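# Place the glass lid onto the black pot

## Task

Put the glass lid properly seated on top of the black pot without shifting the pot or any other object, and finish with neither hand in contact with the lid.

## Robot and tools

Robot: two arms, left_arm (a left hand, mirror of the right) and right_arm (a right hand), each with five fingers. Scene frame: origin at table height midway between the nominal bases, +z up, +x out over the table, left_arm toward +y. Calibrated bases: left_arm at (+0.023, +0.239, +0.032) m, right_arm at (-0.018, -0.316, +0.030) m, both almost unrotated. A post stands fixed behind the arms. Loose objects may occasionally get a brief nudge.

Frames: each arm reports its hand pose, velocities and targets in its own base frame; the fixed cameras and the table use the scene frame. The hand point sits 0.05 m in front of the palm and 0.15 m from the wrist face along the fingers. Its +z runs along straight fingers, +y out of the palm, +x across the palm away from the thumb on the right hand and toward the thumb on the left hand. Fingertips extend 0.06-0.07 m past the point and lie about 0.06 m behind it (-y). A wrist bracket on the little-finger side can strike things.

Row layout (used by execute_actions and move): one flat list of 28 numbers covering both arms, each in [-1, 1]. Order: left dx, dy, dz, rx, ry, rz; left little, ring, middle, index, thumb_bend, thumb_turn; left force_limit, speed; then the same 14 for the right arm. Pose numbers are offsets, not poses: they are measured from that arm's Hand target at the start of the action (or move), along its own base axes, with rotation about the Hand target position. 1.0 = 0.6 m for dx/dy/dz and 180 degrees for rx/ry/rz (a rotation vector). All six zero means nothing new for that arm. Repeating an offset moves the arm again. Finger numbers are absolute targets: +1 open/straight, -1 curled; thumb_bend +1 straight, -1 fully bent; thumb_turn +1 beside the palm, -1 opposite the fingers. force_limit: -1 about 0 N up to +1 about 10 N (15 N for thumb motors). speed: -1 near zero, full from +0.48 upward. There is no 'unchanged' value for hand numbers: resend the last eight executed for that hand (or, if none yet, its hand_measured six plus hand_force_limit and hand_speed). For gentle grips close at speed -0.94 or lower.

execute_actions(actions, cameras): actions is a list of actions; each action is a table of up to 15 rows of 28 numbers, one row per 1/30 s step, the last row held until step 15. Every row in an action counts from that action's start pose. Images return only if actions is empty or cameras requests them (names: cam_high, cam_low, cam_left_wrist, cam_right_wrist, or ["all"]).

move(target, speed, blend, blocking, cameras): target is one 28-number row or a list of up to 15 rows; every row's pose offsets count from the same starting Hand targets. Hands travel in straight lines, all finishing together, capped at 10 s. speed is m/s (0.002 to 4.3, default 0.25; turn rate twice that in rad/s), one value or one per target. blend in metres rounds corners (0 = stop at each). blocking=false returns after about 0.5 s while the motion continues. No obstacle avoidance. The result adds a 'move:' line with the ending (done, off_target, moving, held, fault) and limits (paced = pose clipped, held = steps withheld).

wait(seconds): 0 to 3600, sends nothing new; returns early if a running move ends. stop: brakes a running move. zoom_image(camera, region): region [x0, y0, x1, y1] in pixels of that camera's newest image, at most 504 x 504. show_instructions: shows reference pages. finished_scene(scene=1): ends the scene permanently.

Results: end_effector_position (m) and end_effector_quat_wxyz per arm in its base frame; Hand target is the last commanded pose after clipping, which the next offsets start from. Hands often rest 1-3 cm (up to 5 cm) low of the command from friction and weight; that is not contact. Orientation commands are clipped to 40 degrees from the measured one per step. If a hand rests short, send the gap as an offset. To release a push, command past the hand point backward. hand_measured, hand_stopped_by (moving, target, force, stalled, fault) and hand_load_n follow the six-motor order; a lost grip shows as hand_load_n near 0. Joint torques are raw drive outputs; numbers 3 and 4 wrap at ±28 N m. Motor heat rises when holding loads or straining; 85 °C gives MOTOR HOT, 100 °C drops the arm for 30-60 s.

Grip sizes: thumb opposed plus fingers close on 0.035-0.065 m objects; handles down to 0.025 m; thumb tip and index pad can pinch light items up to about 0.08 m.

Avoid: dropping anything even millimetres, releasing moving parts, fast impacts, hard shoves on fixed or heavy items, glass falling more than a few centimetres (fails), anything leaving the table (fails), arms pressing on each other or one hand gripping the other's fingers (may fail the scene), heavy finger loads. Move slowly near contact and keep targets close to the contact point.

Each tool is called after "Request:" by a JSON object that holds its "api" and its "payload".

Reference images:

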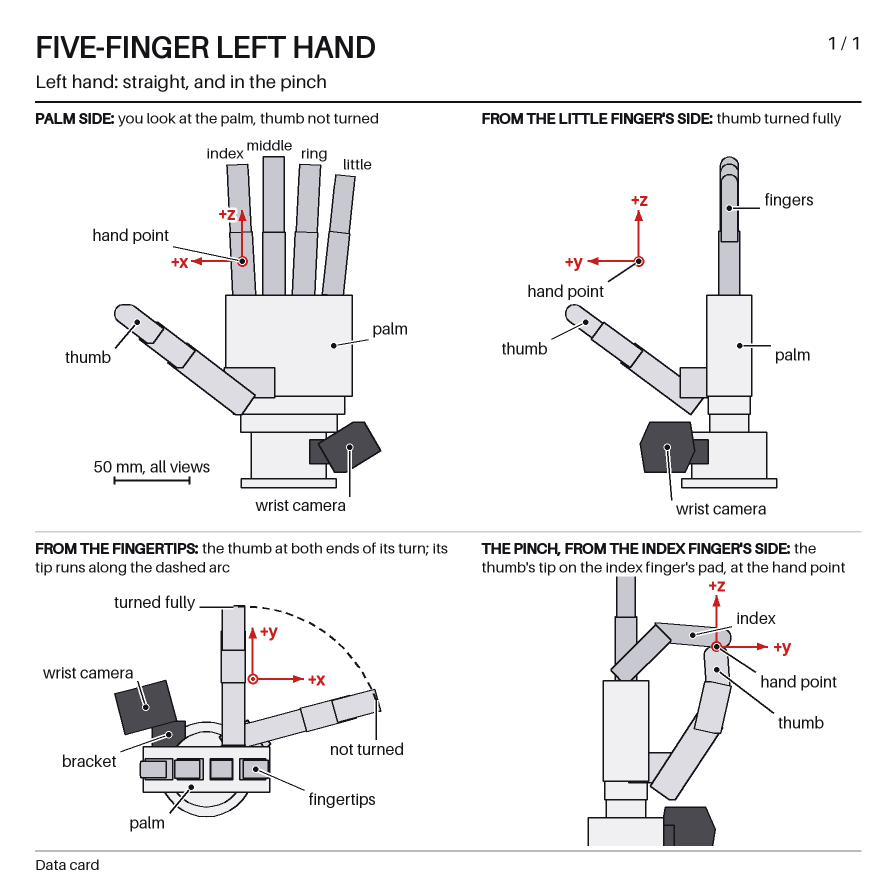

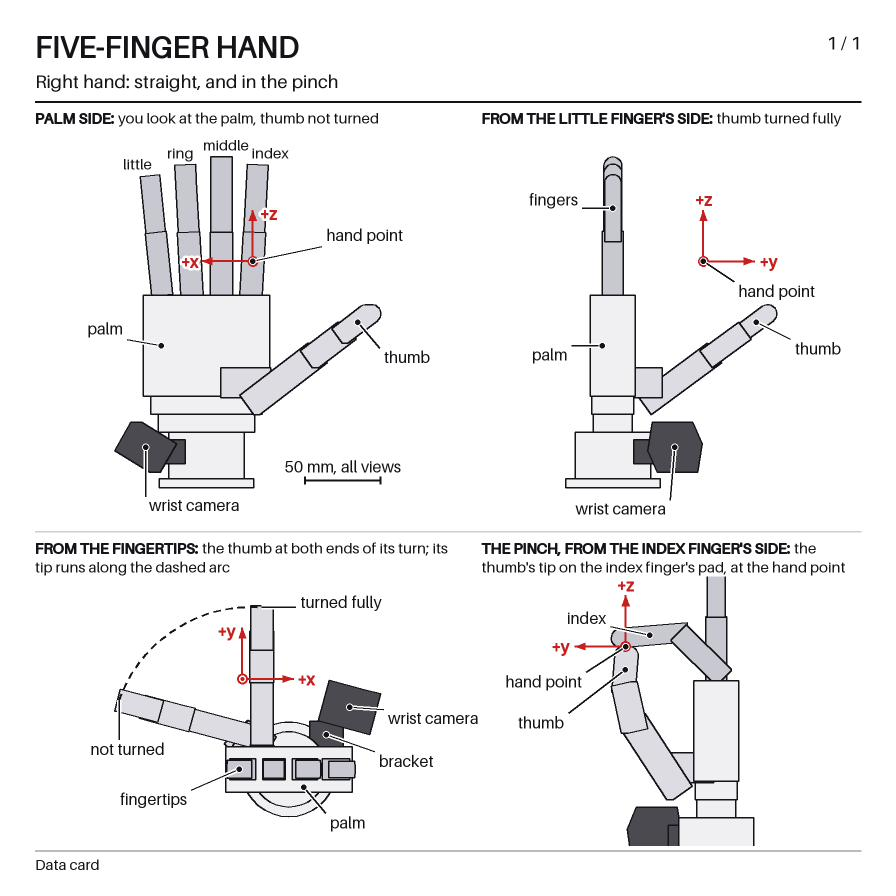

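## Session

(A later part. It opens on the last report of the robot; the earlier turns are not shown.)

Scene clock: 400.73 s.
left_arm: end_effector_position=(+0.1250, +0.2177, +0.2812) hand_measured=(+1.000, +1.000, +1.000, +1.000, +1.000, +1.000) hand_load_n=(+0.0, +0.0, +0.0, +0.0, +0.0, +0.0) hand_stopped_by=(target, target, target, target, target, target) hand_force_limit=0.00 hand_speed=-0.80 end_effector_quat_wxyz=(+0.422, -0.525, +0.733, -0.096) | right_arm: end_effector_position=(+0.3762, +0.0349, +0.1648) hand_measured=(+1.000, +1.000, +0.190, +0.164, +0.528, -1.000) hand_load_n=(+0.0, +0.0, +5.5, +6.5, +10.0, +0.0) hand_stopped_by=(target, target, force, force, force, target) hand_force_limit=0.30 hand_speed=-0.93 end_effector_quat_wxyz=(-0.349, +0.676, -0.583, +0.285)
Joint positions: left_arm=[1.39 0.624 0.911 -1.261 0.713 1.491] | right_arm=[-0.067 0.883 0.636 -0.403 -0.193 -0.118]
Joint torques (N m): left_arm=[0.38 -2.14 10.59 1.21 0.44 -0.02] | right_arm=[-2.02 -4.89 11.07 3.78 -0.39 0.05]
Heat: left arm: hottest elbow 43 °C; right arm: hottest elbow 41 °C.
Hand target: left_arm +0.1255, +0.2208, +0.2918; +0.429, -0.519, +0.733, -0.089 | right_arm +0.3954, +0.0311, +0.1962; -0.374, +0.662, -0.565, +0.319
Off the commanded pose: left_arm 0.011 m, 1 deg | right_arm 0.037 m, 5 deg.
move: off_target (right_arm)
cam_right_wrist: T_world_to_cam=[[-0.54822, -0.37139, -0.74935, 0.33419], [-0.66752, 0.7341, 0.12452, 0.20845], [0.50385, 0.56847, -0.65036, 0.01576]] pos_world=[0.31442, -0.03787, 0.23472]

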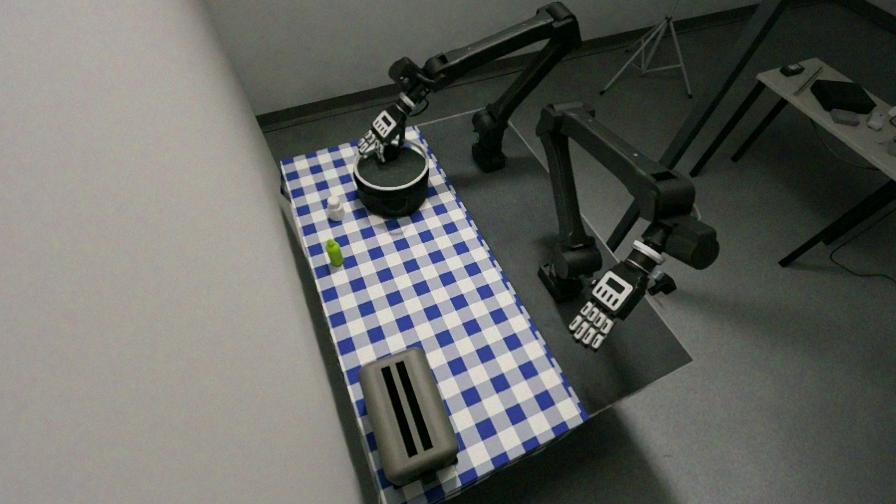

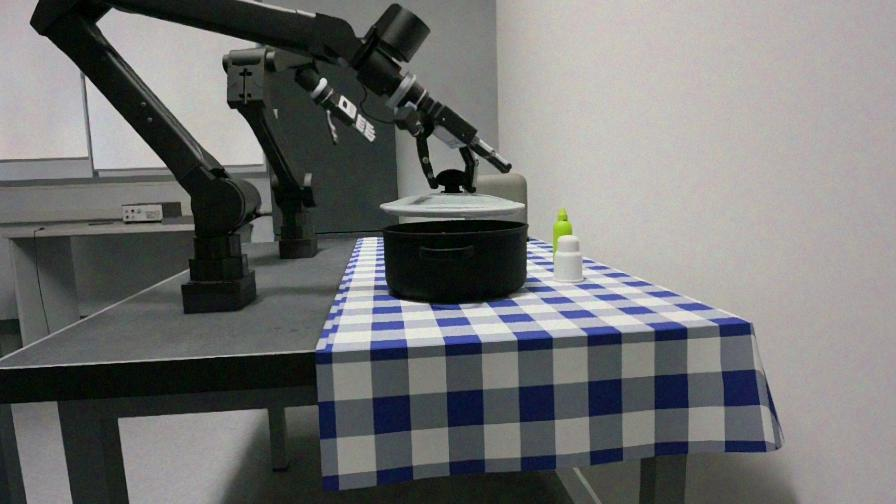

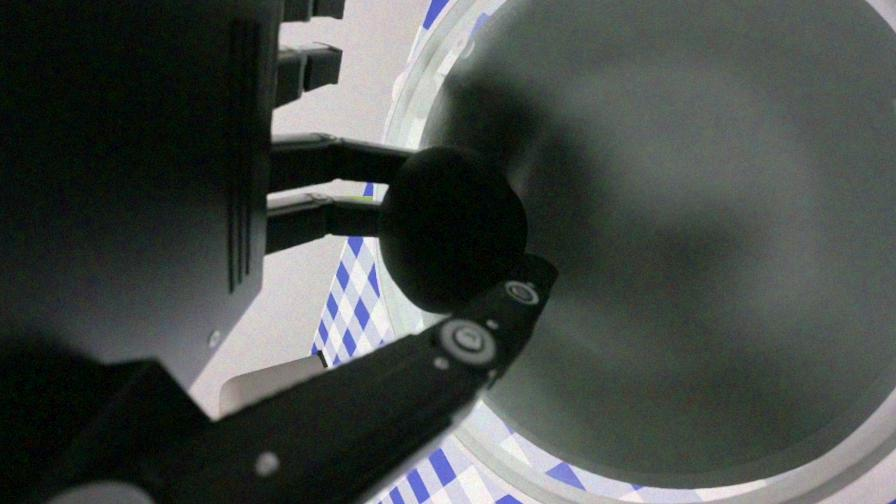

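Request:
{"api": "move", "payload": {"target": [0,0,0,0,0,0,1,1,1,1,1,1,0,-0.8,0.004,0.0,-0.03,-0.003,-0.0082,0,1,1,-0.1,-0.12,0.2,-1,0.3,-0.93], "speed": 0.04, "cameras": ["cam_high","cam_low","cam_right_wrist"]}}

Request:
{"api": "zoom_image", "payload": {"camera": "cam_high", "region": [330, 100, 450, 230]}}

Request:
{"api": "zoom_image", "payload": {"camera": "cam_low", "region": [370, 130, 540, 310]}}

Scene clock: 415.70 s.
left_arm: end_effector_position=(+0.1250, +0.2177, +0.2812) hand_measured=(+1.000, +1.000, +1.000, +1.000, +1.000, +1.000) hand_load_n=(+0.0, +0.0, +0.0, +0.0, +0.0, +0.0) hand_stopped_by=(target, target, target, target, target, target) hand_force_limit=0.00 hand_speed=-0.80 end_effector_quat_wxyz=(+0.422, -0.525, +0.733, -0.096) | right_arm: end_effector_position=(+0.3824, +0.0335, +0.1536) hand_measured=(+1.000, +1.000, +0.190, +0.164, +0.528, -1.000) hand_load_n=(+0.0, -0.5, +5.5, +6.5, +10.0, +0.5) hand_stopped_by=(target, target, force, force, force, target) hand_force_limit=0.30 hand_speed=-0.93 end_effector_quat_wxyz=(-0.357, +0.671, -0.576, +0.300)
Joint positions: left_arm=[1.39 0.624 0.911 -1.261 0.713 1.491] | right_arm=[-0.067 0.895 0.594 -0.312 -0.189 -0.121]
Joint torques (N m): left_arm=[0.5 -2.08 10.59 1.18 0.44 -0.02] | right_arm=[-1.73 -4.66 10.06 3.74 -0.15 -0.04]
Heat: left arm: hottest elbow 43 °C; right arm: hottest elbow 41 °C.
Hand target: left_arm +0.1255, +0.2208, +0.2918; +0.429, -0.519, +0.733, -0.089 | right_arm +0.3979, +0.0312, +0.1784; -0.378, +0.660, -0.559, +0.330
Off the commanded pose: left_arm 0.011 m, 1 deg | right_arm 0.029 m, 5 deg.
move: off_target (right_arm)
cam_right_wrist: T_world_to_cam=[[-0.51982, -0.37649, -0.76684, 0.32075], [-0.67087, 0.73565, 0.09358, 0.2209], [0.52889, 0.5631, -0.63498, -0.00565]] pos_world=[0.31791, -0.03857, 0.22171]

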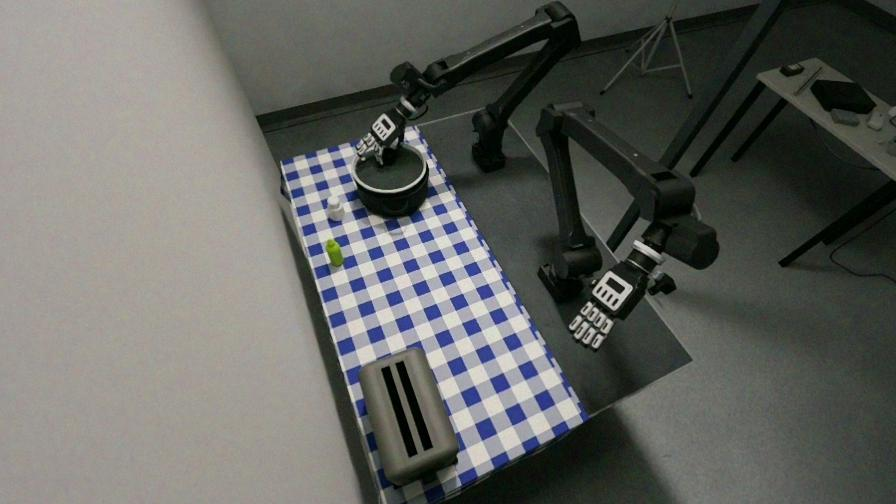

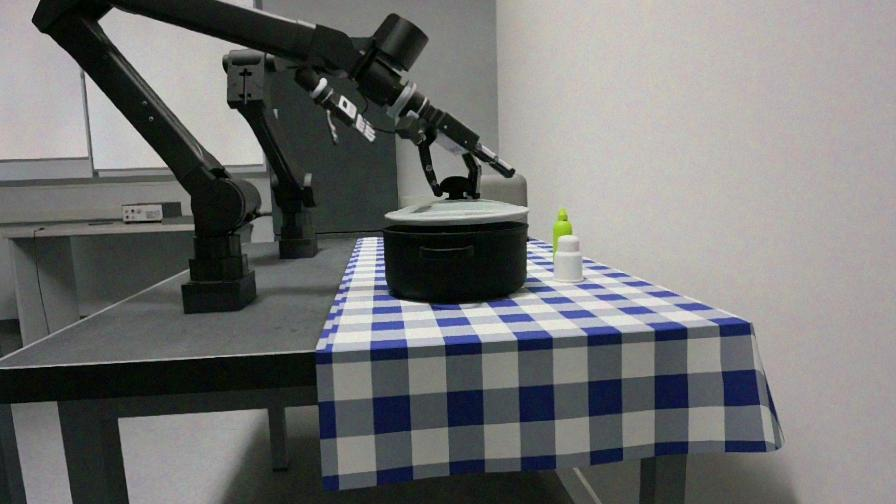

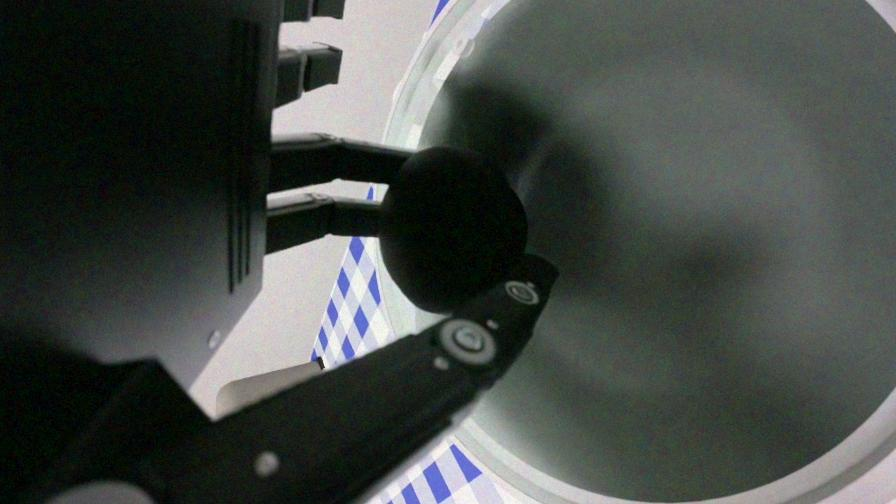

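Scaled by 3.877 from the camera's image (finer frame: 1280x720).

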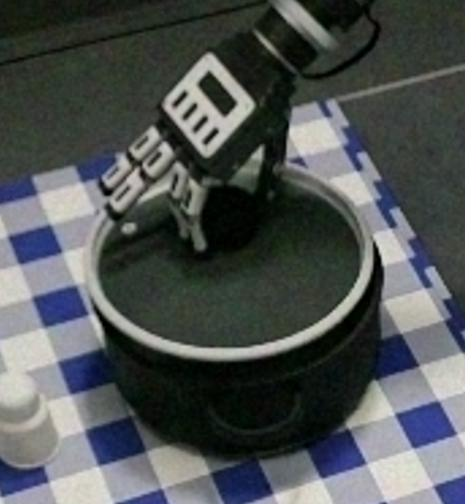

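Scaled by 2.800 from the camera's image (finer frame: 1280x720).

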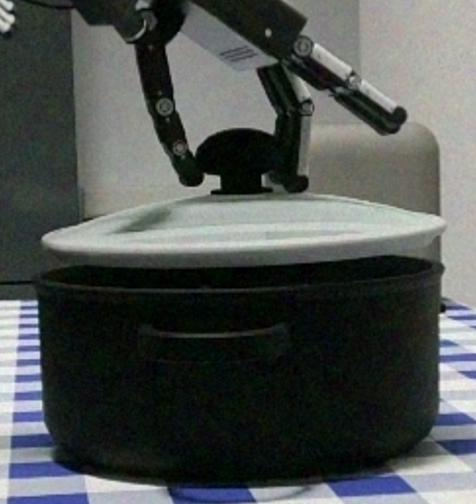

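Request:
{"api": "move", "payload": {"target": [0,0,0,0,0,0,1,1,1,1,1,1,0,-0.8,-0.01,0.003,-0.014,-0.0007,0.0044,0,1,1,-0.1,-0.12,0.2,-1,0.3,-0.93], "speed": 0.04, "cameras": ["cam_high","cam_low","cam_right_wrist"]}}

Request:
{"api": "zoom_image", "payload": {"camera": "cam_high", "region": [330, 100, 450, 230]}}

Request:
{"api": "zoom_image", "payload": {"camera": "cam_low", "region": [370, 130, 540, 310]}}

Scene clock: 424.27 s.
left_arm: end_effector_position=(+0.1250, +0.2177, +0.2812) hand_measured=(+1.000, +1.000, +1.000, +1.000, +1.000, +1.000) hand_load_n=(-0.5, +0.0, +0.0, +0.0, +0.0, +0.0) hand_stopped_by=(target, target, target, target, target, target) hand_force_limit=0.00 hand_speed=-0.80 end_effector_quat_wxyz=(+0.422, -0.525, +0.733, -0.096) | right_arm: end_effector_position=(+0.3775, +0.0326, +0.1443) hand_measured=(+1.000, +1.000, +0.190, +0.164, +0.528, -1.000) hand_load_n=(+0.0, +0.0, +5.5, +6.5, +10.5, +0.0) hand_stopped_by=(target, target, force, force, force, target) hand_force_limit=0.30 hand_speed=-0.93 end_effector_quat_wxyz=(-0.351, +0.673, -0.580, +0.297)
Joint positions: left_arm=[1.39 0.624 0.911 -1.261 0.713 1.491] | right_arm=[-0.067 0.895 0.577 -0.31 -0.183 -0.121]
Joint torques (N m): left_arm=[0.44 -2.14 10.59 1.2 0.44 -0.02] | right_arm=[-0.73 -4.78 10.09 3.71 -0.12 -0.06]
Heat: left arm: hottest elbow 43 °C; right arm: hottest elbow 42 °C.
Hand target: left_arm +0.1255, +0.2208, +0.2918; +0.429, -0.519, +0.733, -0.089 | right_arm +0.3919, +0.0330, +0.1702; -0.374, +0.663, -0.561, +0.326
Off the commanded pose: left_arm 0.011 m, 1 deg | right_arm 0.029 m, 5 deg.
move: off_target (right_arm)
cam_right_wrist: T_world_to_cam=[[-0.53371, -0.37584, -0.75756, 0.31461], [-0.66529, 0.73961, 0.10177, 0.21579], [0.52205, 0.55832, -0.64479, -0.00428]] pos_world=[0.31371, -0.03896, 0.21361]

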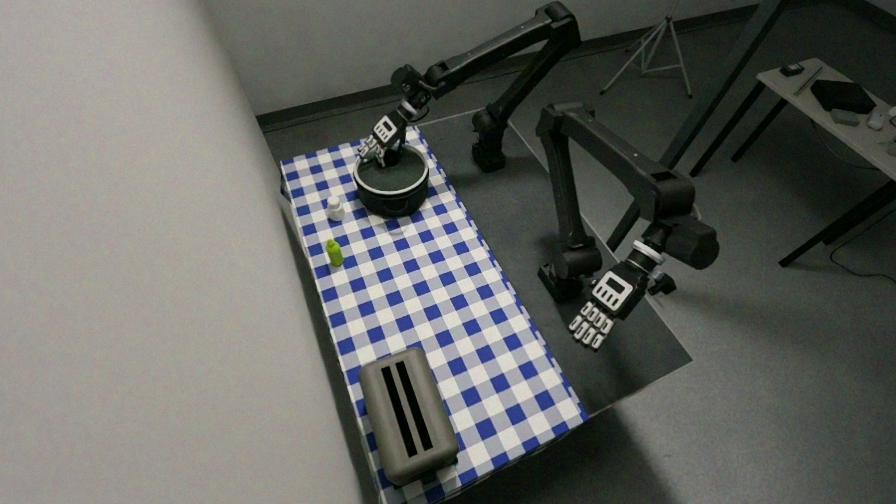

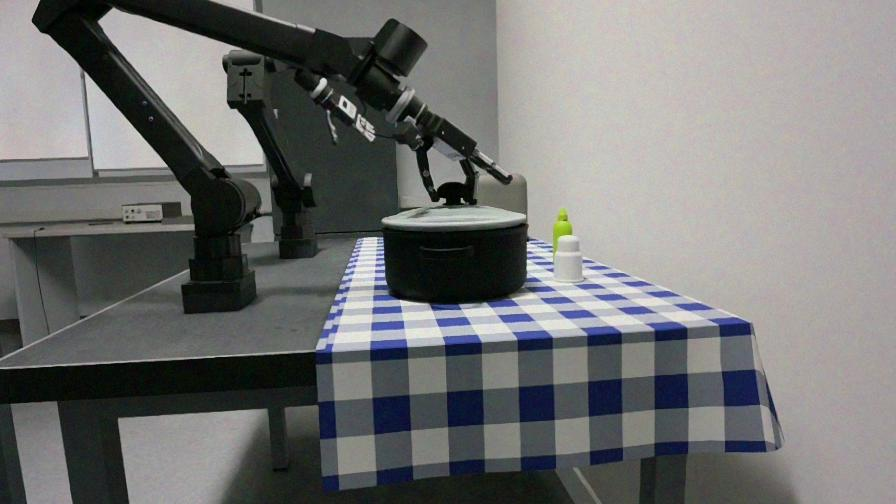

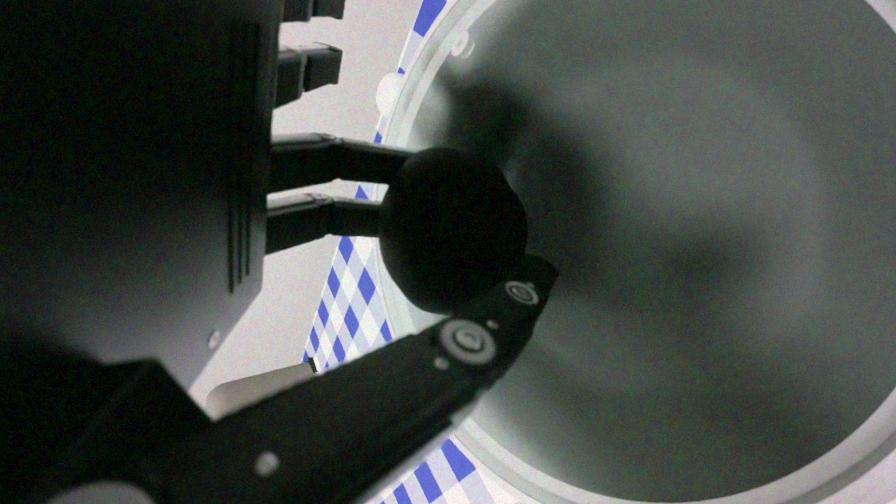

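Scaled by 3.877 from the camera's image (finer frame: 1280x720).

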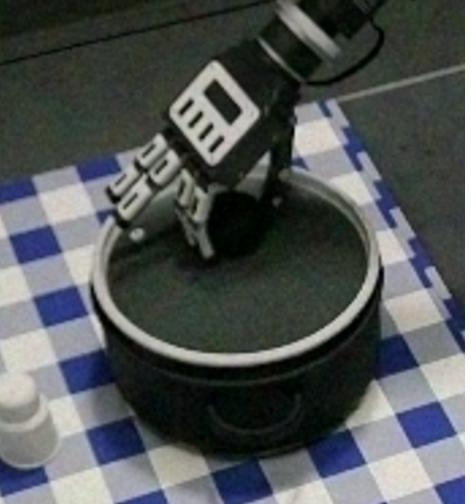

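Scaled by 2.800 from the camera's image (finer frame: 1280x720).

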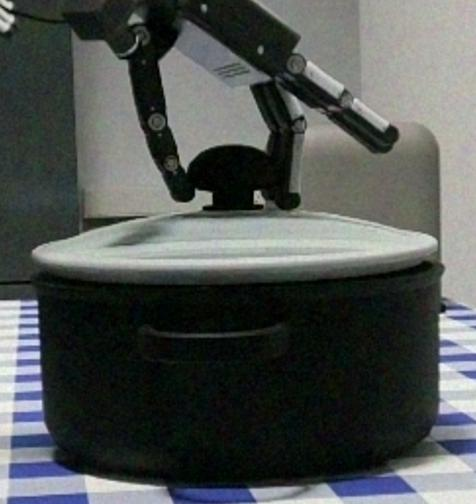

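Request:
{"api": "zoom_image", "payload": {"camera": "cam_high", "region": [345, 130, 440, 225]}}

Request:
{"api": "zoom_image", "payload": {"camera": "cam_low", "region": [375, 190, 535, 270]}}

Request:
{"api": "zoom_image", "payload": {"camera": "cam_right_wrist", "region": [392, 0, 896, 504]}}

Scaled by 5.305 from the camera's image (finer frame: 1280x720).

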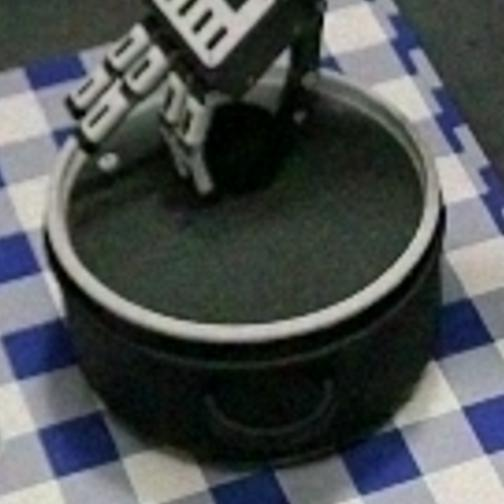

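Scaled by 3.150 from the camera's image (finer frame: 1280x720).

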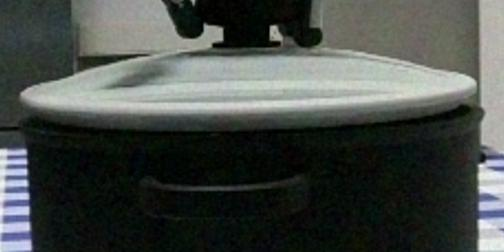

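Scaled by 1.000.

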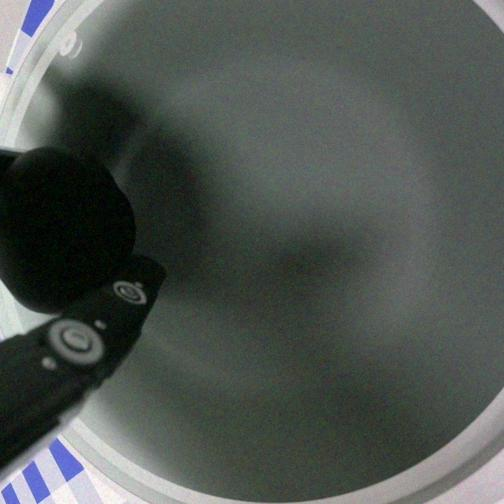

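Request:
{"api": "move", "payload": {"target": [0,0,0,0,0,0,1,1,1,1,1,1,0,-0.8,0.002,0.0,-0.017,0,0,0,1,1,-0.1,-0.12,0.2,-1,0.3,-0.93], "speed": 0.03, "cameras": ["cam_high","cam_low","cam_right_wrist"]}}

Request:
{"api": "zoom_image", "payload": {"camera": "cam_high", "region": [345, 130, 440, 225]}}

Request:
{"api": "zoom_image", "payload": {"camera": "cam_low", "region": [370, 130, 540, 310]}}

Scene clock: 439.43 s.
left_arm: end_effector_position=(+0.1250, +0.2177, +0.2812) hand_measured=(+1.000, +1.000, +1.000, +1.000, +1.000, +1.000) hand_load_n=(+0.0, +0.0, +0.0, +0.0, +0.0, +0.0) hand_stopped_by=(target, target, target, target, target, target) hand_force_limit=0.00 hand_speed=-0.80 end_effector_quat_wxyz=(+0.422, -0.525, +0.733, -0.096) | right_arm: end_effector_position=(+0.3789, +0.0324, +0.1398) hand_measured=(+1.000, +1.000, +0.190, +0.164, +0.528, -1.000) hand_load_n=(+0.0, +0.0, +5.5, +7.0, +10.0, +0.5) hand_stopped_by=(target, target, force, force, force, target) hand_force_limit=0.30 hand_speed=-0.93 end_effector_quat_wxyz=(-0.354, +0.671, -0.578, +0.301)
Joint positions: left_arm=[1.39 0.624 0.911 -1.261 0.713 1.491] | right_arm=[-0.067 0.899 0.56 -0.277 -0.182 -0.121]
Joint torques (N m): left_arm=[0.44 -2.02 10.59 1.2 0.45 -0.02] | right_arm=[-1.85 -4.01 9.42 3.86 -0.17 -0.04]
Heat: left arm: hottest elbow 43 °C; right arm: hottest elbow 41 °C.
Hand target: left_arm +0.1255, +0.2208, +0.2918; +0.429, -0.519, +0.733, -0.089 | right_arm +0.3931, +0.0330, +0.1597; -0.374, +0.663, -0.561, +0.326
Off the commanded pose: left_arm 0.011 m, 1 deg | right_arm 0.025 m, 4 deg.
move: off_target (right_arm)
cam_right_wrist: T_world_to_cam=[[-0.52432, -0.37649, -0.76377, 0.30921], [-0.66622, 0.73998, 0.0926, 0.21894], [0.53031, 0.5574, -0.63881, -0.01172]] pos_world=[0.31421, -0.03906, 0.20841]

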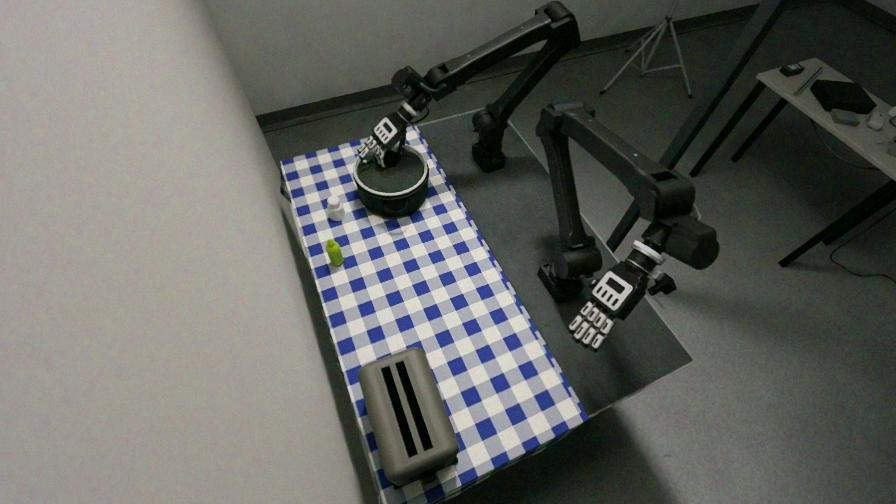

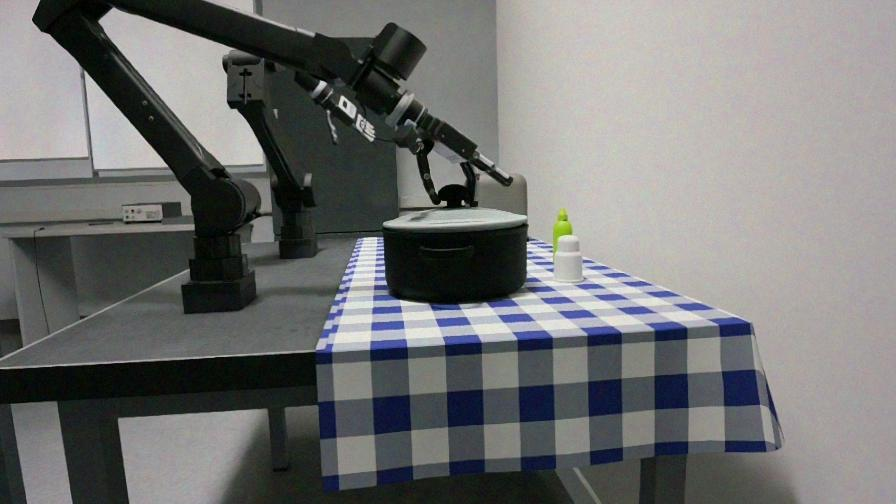

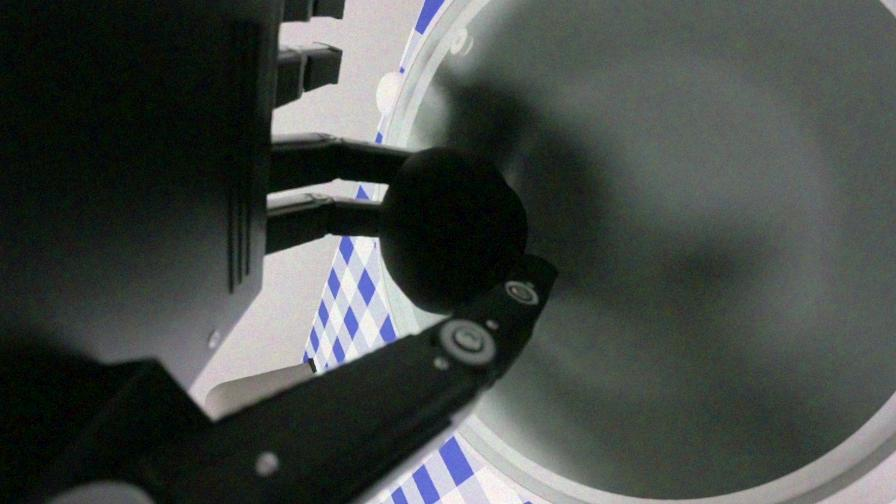

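Scaled by 5.305 from the camera's image (finer frame: 1280x720).

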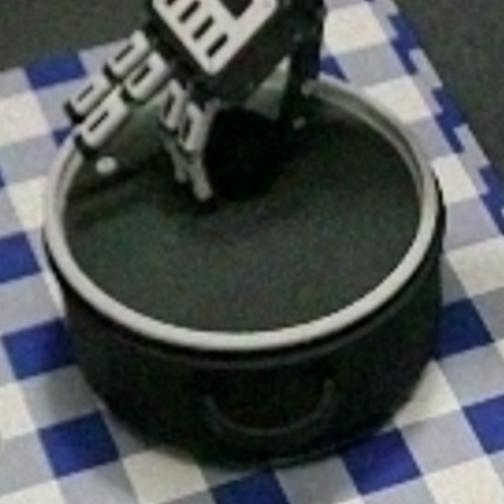

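Scaled by 2.800 from the camera's image (finer frame: 1280x720).

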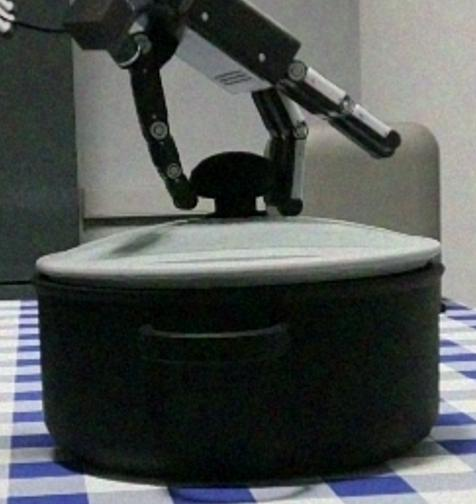

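Request:
{"api": "move", "payload": {"target": [0,0,0,0,0,0,1,1,1,1,1,1,0,-0.8,0.0,0.0,-0.015,-0.0005,0.003,0,1,1,-0.1,-0.12,0.2,-1,0.3,-0.93], "speed": 0.03, "cameras": ["cam_high","cam_low","cam_right_wrist"]}}

Request:
{"api": "zoom_image", "payload": {"camera": "cam_high", "region": [345, 130, 440, 225]}}

Request:
{"api": "zoom_image", "payload": {"camera": "cam_low", "region": [370, 130, 540, 310]}}

Scene clock: 446.03 s.
left_arm: end_effector_position=(+0.1250, +0.2177, +0.2812) hand_measured=(+1.000, +1.000, +1.000, +1.000, +1.000, +1.000) hand_load_n=(+0.0, +0.0, +0.0, +0.0, +0.0, +0.0) hand_stopped_by=(target, target, target, target, target, target) hand_force_limit=0.00 hand_speed=-0.80 end_effector_quat_wxyz=(+0.422, -0.525, +0.733, -0.096) | right_arm: end_effector_position=(+0.3813, +0.0324, +0.1359) hand_measured=(+1.000, +1.000, +0.190, +0.164, +0.528, -1.000) hand_load_n=(+0.0, +0.0, +4.5, +6.5, +9.5, +1.5) hand_stopped_by=(target, target, force, force, force, target) hand_force_limit=0.30 hand_speed=-0.93 end_effector_quat_wxyz=(-0.355, +0.671, -0.577, +0.302)
Joint positions: left_arm=[1.39 0.624 0.911 -1.261 0.713 1.491] | right_arm=[-0.067 0.912 0.554 -0.255 -0.182 -0.121]
Joint torques (N m): left_arm=[0.5 -2.08 10.59 1.17 0.44 -0.02] | right_arm=[-1.38 -4.07 8.84 3.52 -0.1 -0.06]
Heat: left arm: hottest elbow 43 °C; right arm: hottest elbow 42 °C.
Hand target: left_arm +0.1255, +0.2208, +0.2918; +0.429, -0.519, +0.733, -0.089 | right_arm +0.3931, +0.0329, +0.1508; -0.370, +0.665, -0.563, +0.323
Off the commanded pose: left_arm 0.011 m, 1 deg | right_arm 0.019 m, 4 deg.
move: off_target (right_arm)
cam_right_wrist: T_world_to_cam=[[-0.52212, -0.37682, -0.76511, 0.30678], [-0.66678, 0.73972, 0.09071, 0.22141], [0.53178, 0.55752, -0.63748, -0.01636]] pos_world=[0.31651, -0.03906, 0.20421]

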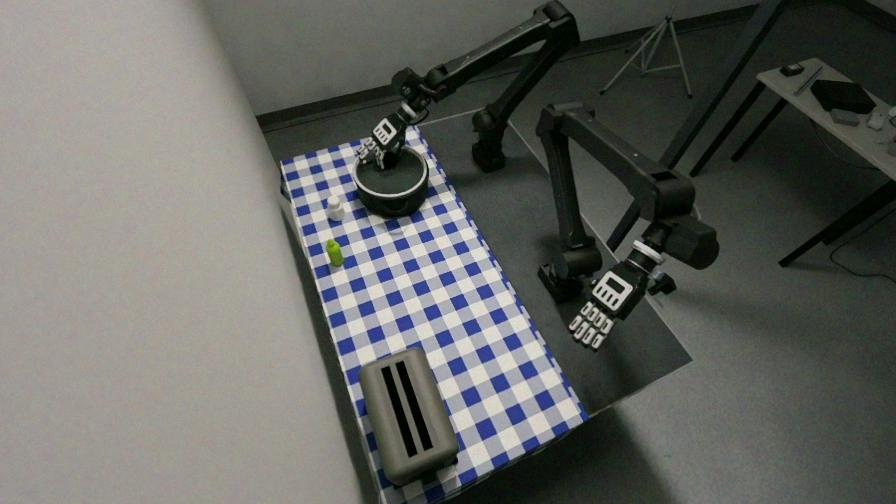

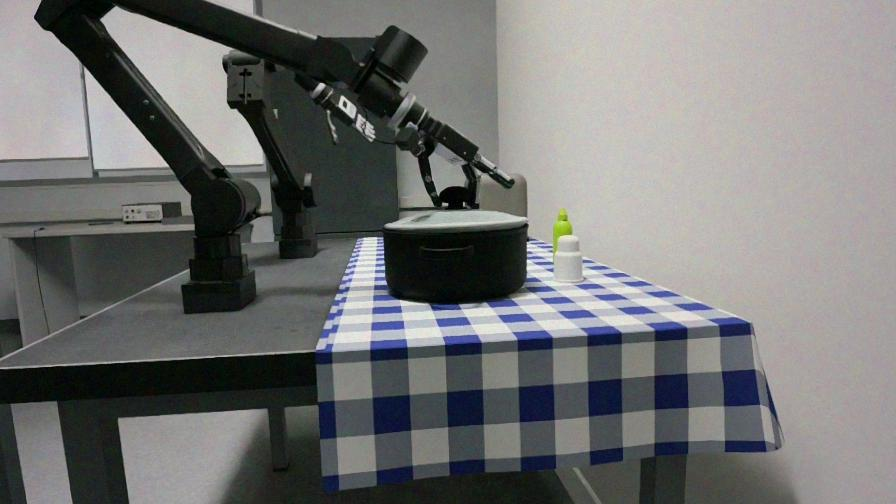

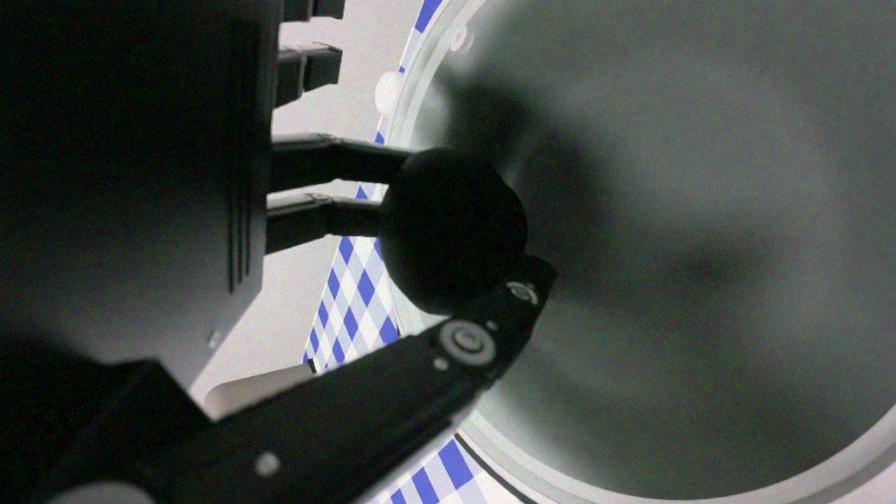

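Scaled by 5.305 from the camera's image (finer frame: 1280x720).

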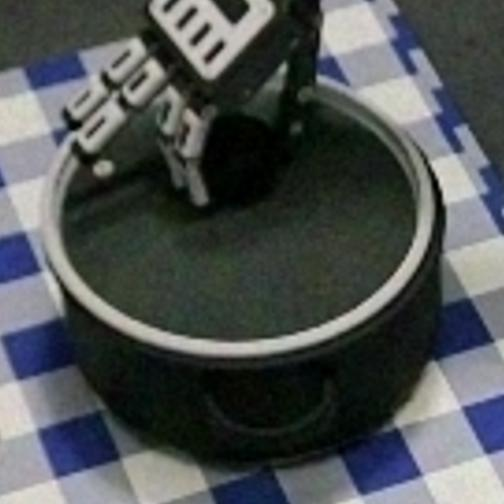

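Scaled by 2.800 from the camera's image (finer frame: 1280x720).

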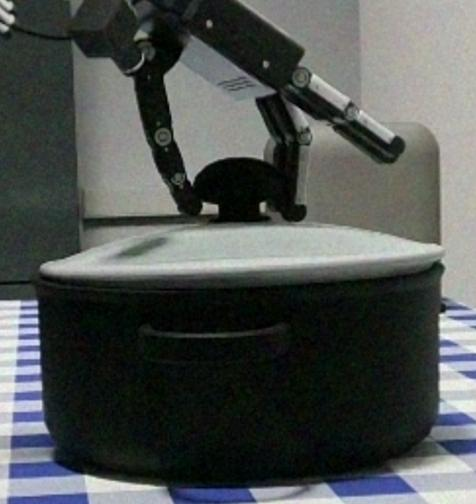

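Request:
{"api": "zoom_image", "payload": {"camera": "cam_high", "region": [350, 165, 435, 215]}}

Request:
{"api": "zoom_image", "payload": {"camera": "cam_high", "region": [350, 135, 435, 185]}}

Request:
{"api": "zoom_image", "payload": {"camera": "cam_low", "region": [375, 195, 455, 250]}}

Request:
{"api": "zoom_image", "payload": {"camera": "cam_low", "region": [455, 195, 535, 250]}}

Scaled by 5.929 from the camera's image (finer frame: 1280x720).

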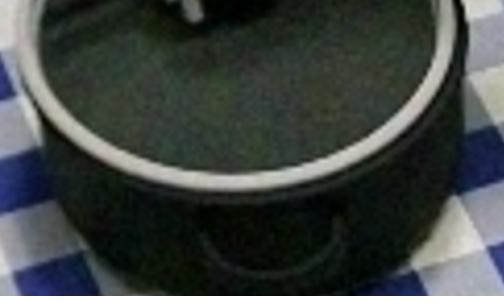

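Scaled by 5.929 from the camera's image (finer frame: 1280x720).

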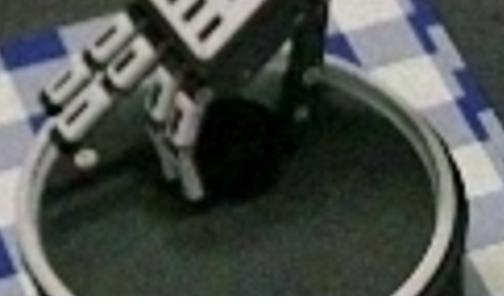

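Scaled by 6.300 from the camera's image (finer frame: 1280x720).

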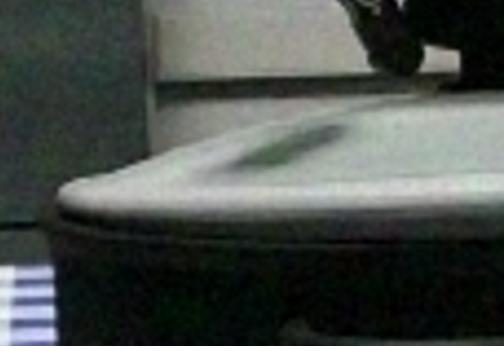

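Scaled by 6.300 from the camera's image (finer frame: 1280x720).

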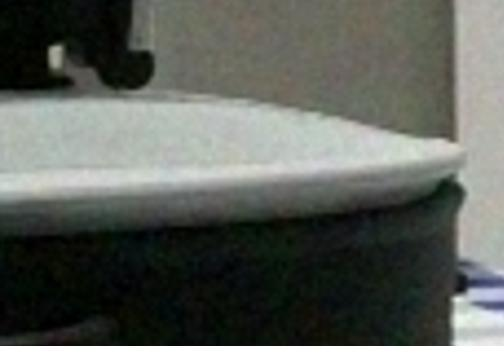

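Request:
{"api": "move", "payload": {"target": [0,0,0,0,0,0,1,1,1,1,1,1,0,-0.8,-0.006,0.009,0.016,0,0,0,1,1,-0.1,-0.12,0.2,-1,0.3,-0.93], "speed": 0.03, "cameras": ["cam_high","cam_low"]}}

Request:
{"api": "zoom_image", "payload": {"camera": "cam_high", "region": [350, 165, 435, 215]}}

Request:
{"api": "zoom_image", "payload": {"camera": "cam_low", "region": [375, 195, 455, 250]}}

Request:
{"api": "zoom_image", "payload": {"camera": "cam_low", "region": [455, 195, 535, 250]}}

Scene clock: 467.13 s.
left_arm: end_effector_position=(+0.1250, +0.2177, +0.2812) hand_measured=(+1.000, +1.000, +1.000, +1.000, +1.000, +1.000) hand_load_n=(-0.5, -0.5, +0.0, +0.0, +0.0, +0.0) hand_stopped_by=(target, target, target, target, target, target) hand_force_limit=0.00 hand_speed=-0.80 end_effector_quat_wxyz=(+0.422, -0.525, +0.733, -0.096) | right_arm: end_effector_position=(+0.3814, +0.0350, +0.1359) hand_measured=(+1.000, +1.000, +0.190, +0.164, +0.528, -1.000) hand_load_n=(+0.0, +0.0, +4.0, +6.0, +10.0, +1.0) hand_stopped_by=(target, target, force, force, force, target) hand_force_limit=0.30 hand_speed=-0.93 end_effector_quat_wxyz=(-0.352, +0.673, -0.575, +0.305)
Joint positions: left_arm=[1.39 0.624 0.911 -1.261 0.713 1.491] | right_arm=[-0.052 0.91 0.554 -0.255 -0.166 -0.121]
Joint torques (N m): left_arm=[0.38 -2.02 10.61 1.2 0.44 -0.02] | right_arm=[-0.38 -5.66 10.03 2.3 -0.02 0.09]
Heat: left arm: hottest elbow 44 °C; right arm: hottest elbow 41 °C.
Hand target: left_arm +0.1255, +0.2208, +0.2918; +0.429, -0.519, +0.733, -0.089 | right_arm +0.3895, +0.0384, +0.1604; -0.370, +0.665, -0.563, +0.324
Off the commanded pose: left_arm 0.011 m, 1 deg | right_arm 0.026 m, 3 deg.
move: off_target (right_arm)

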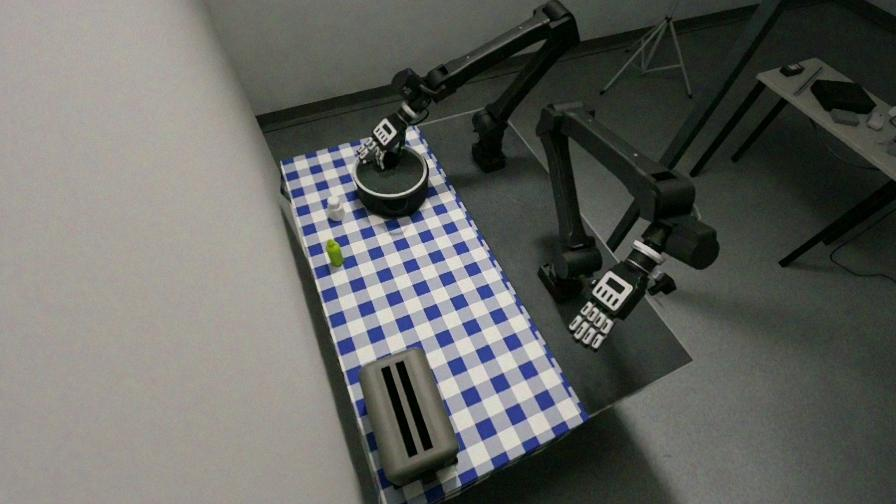

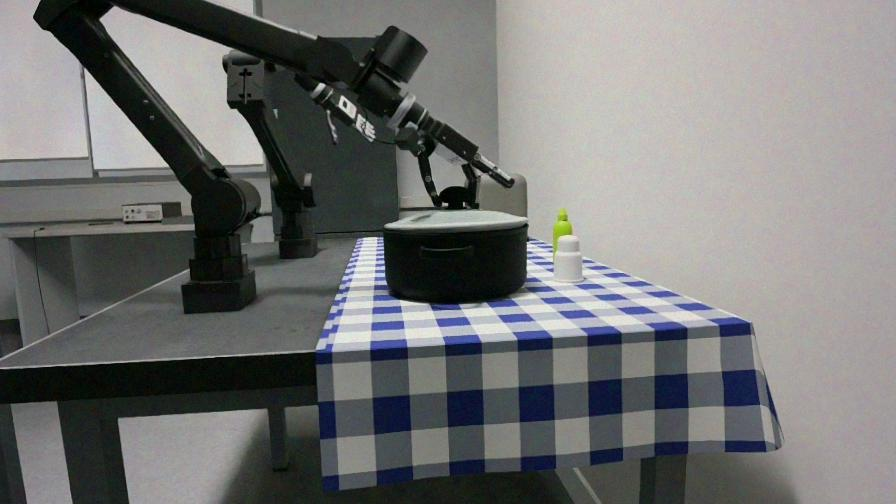

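Scaled by 5.929 from the camera's image (finer frame: 1280x720).

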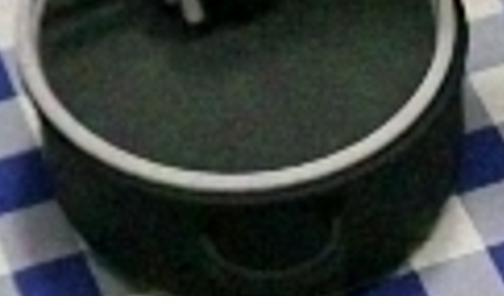

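Scaled by 6.300 from the camera's image (finer frame: 1280x720).

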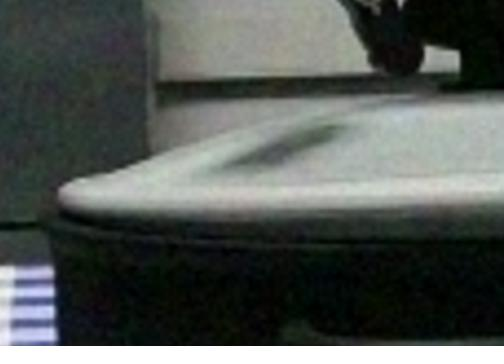

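Scaled by 6.300 from the camera's image (finer frame: 1280x720).

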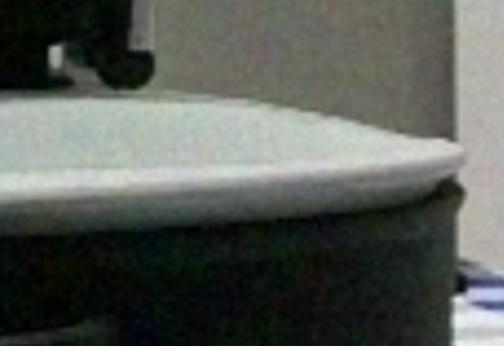

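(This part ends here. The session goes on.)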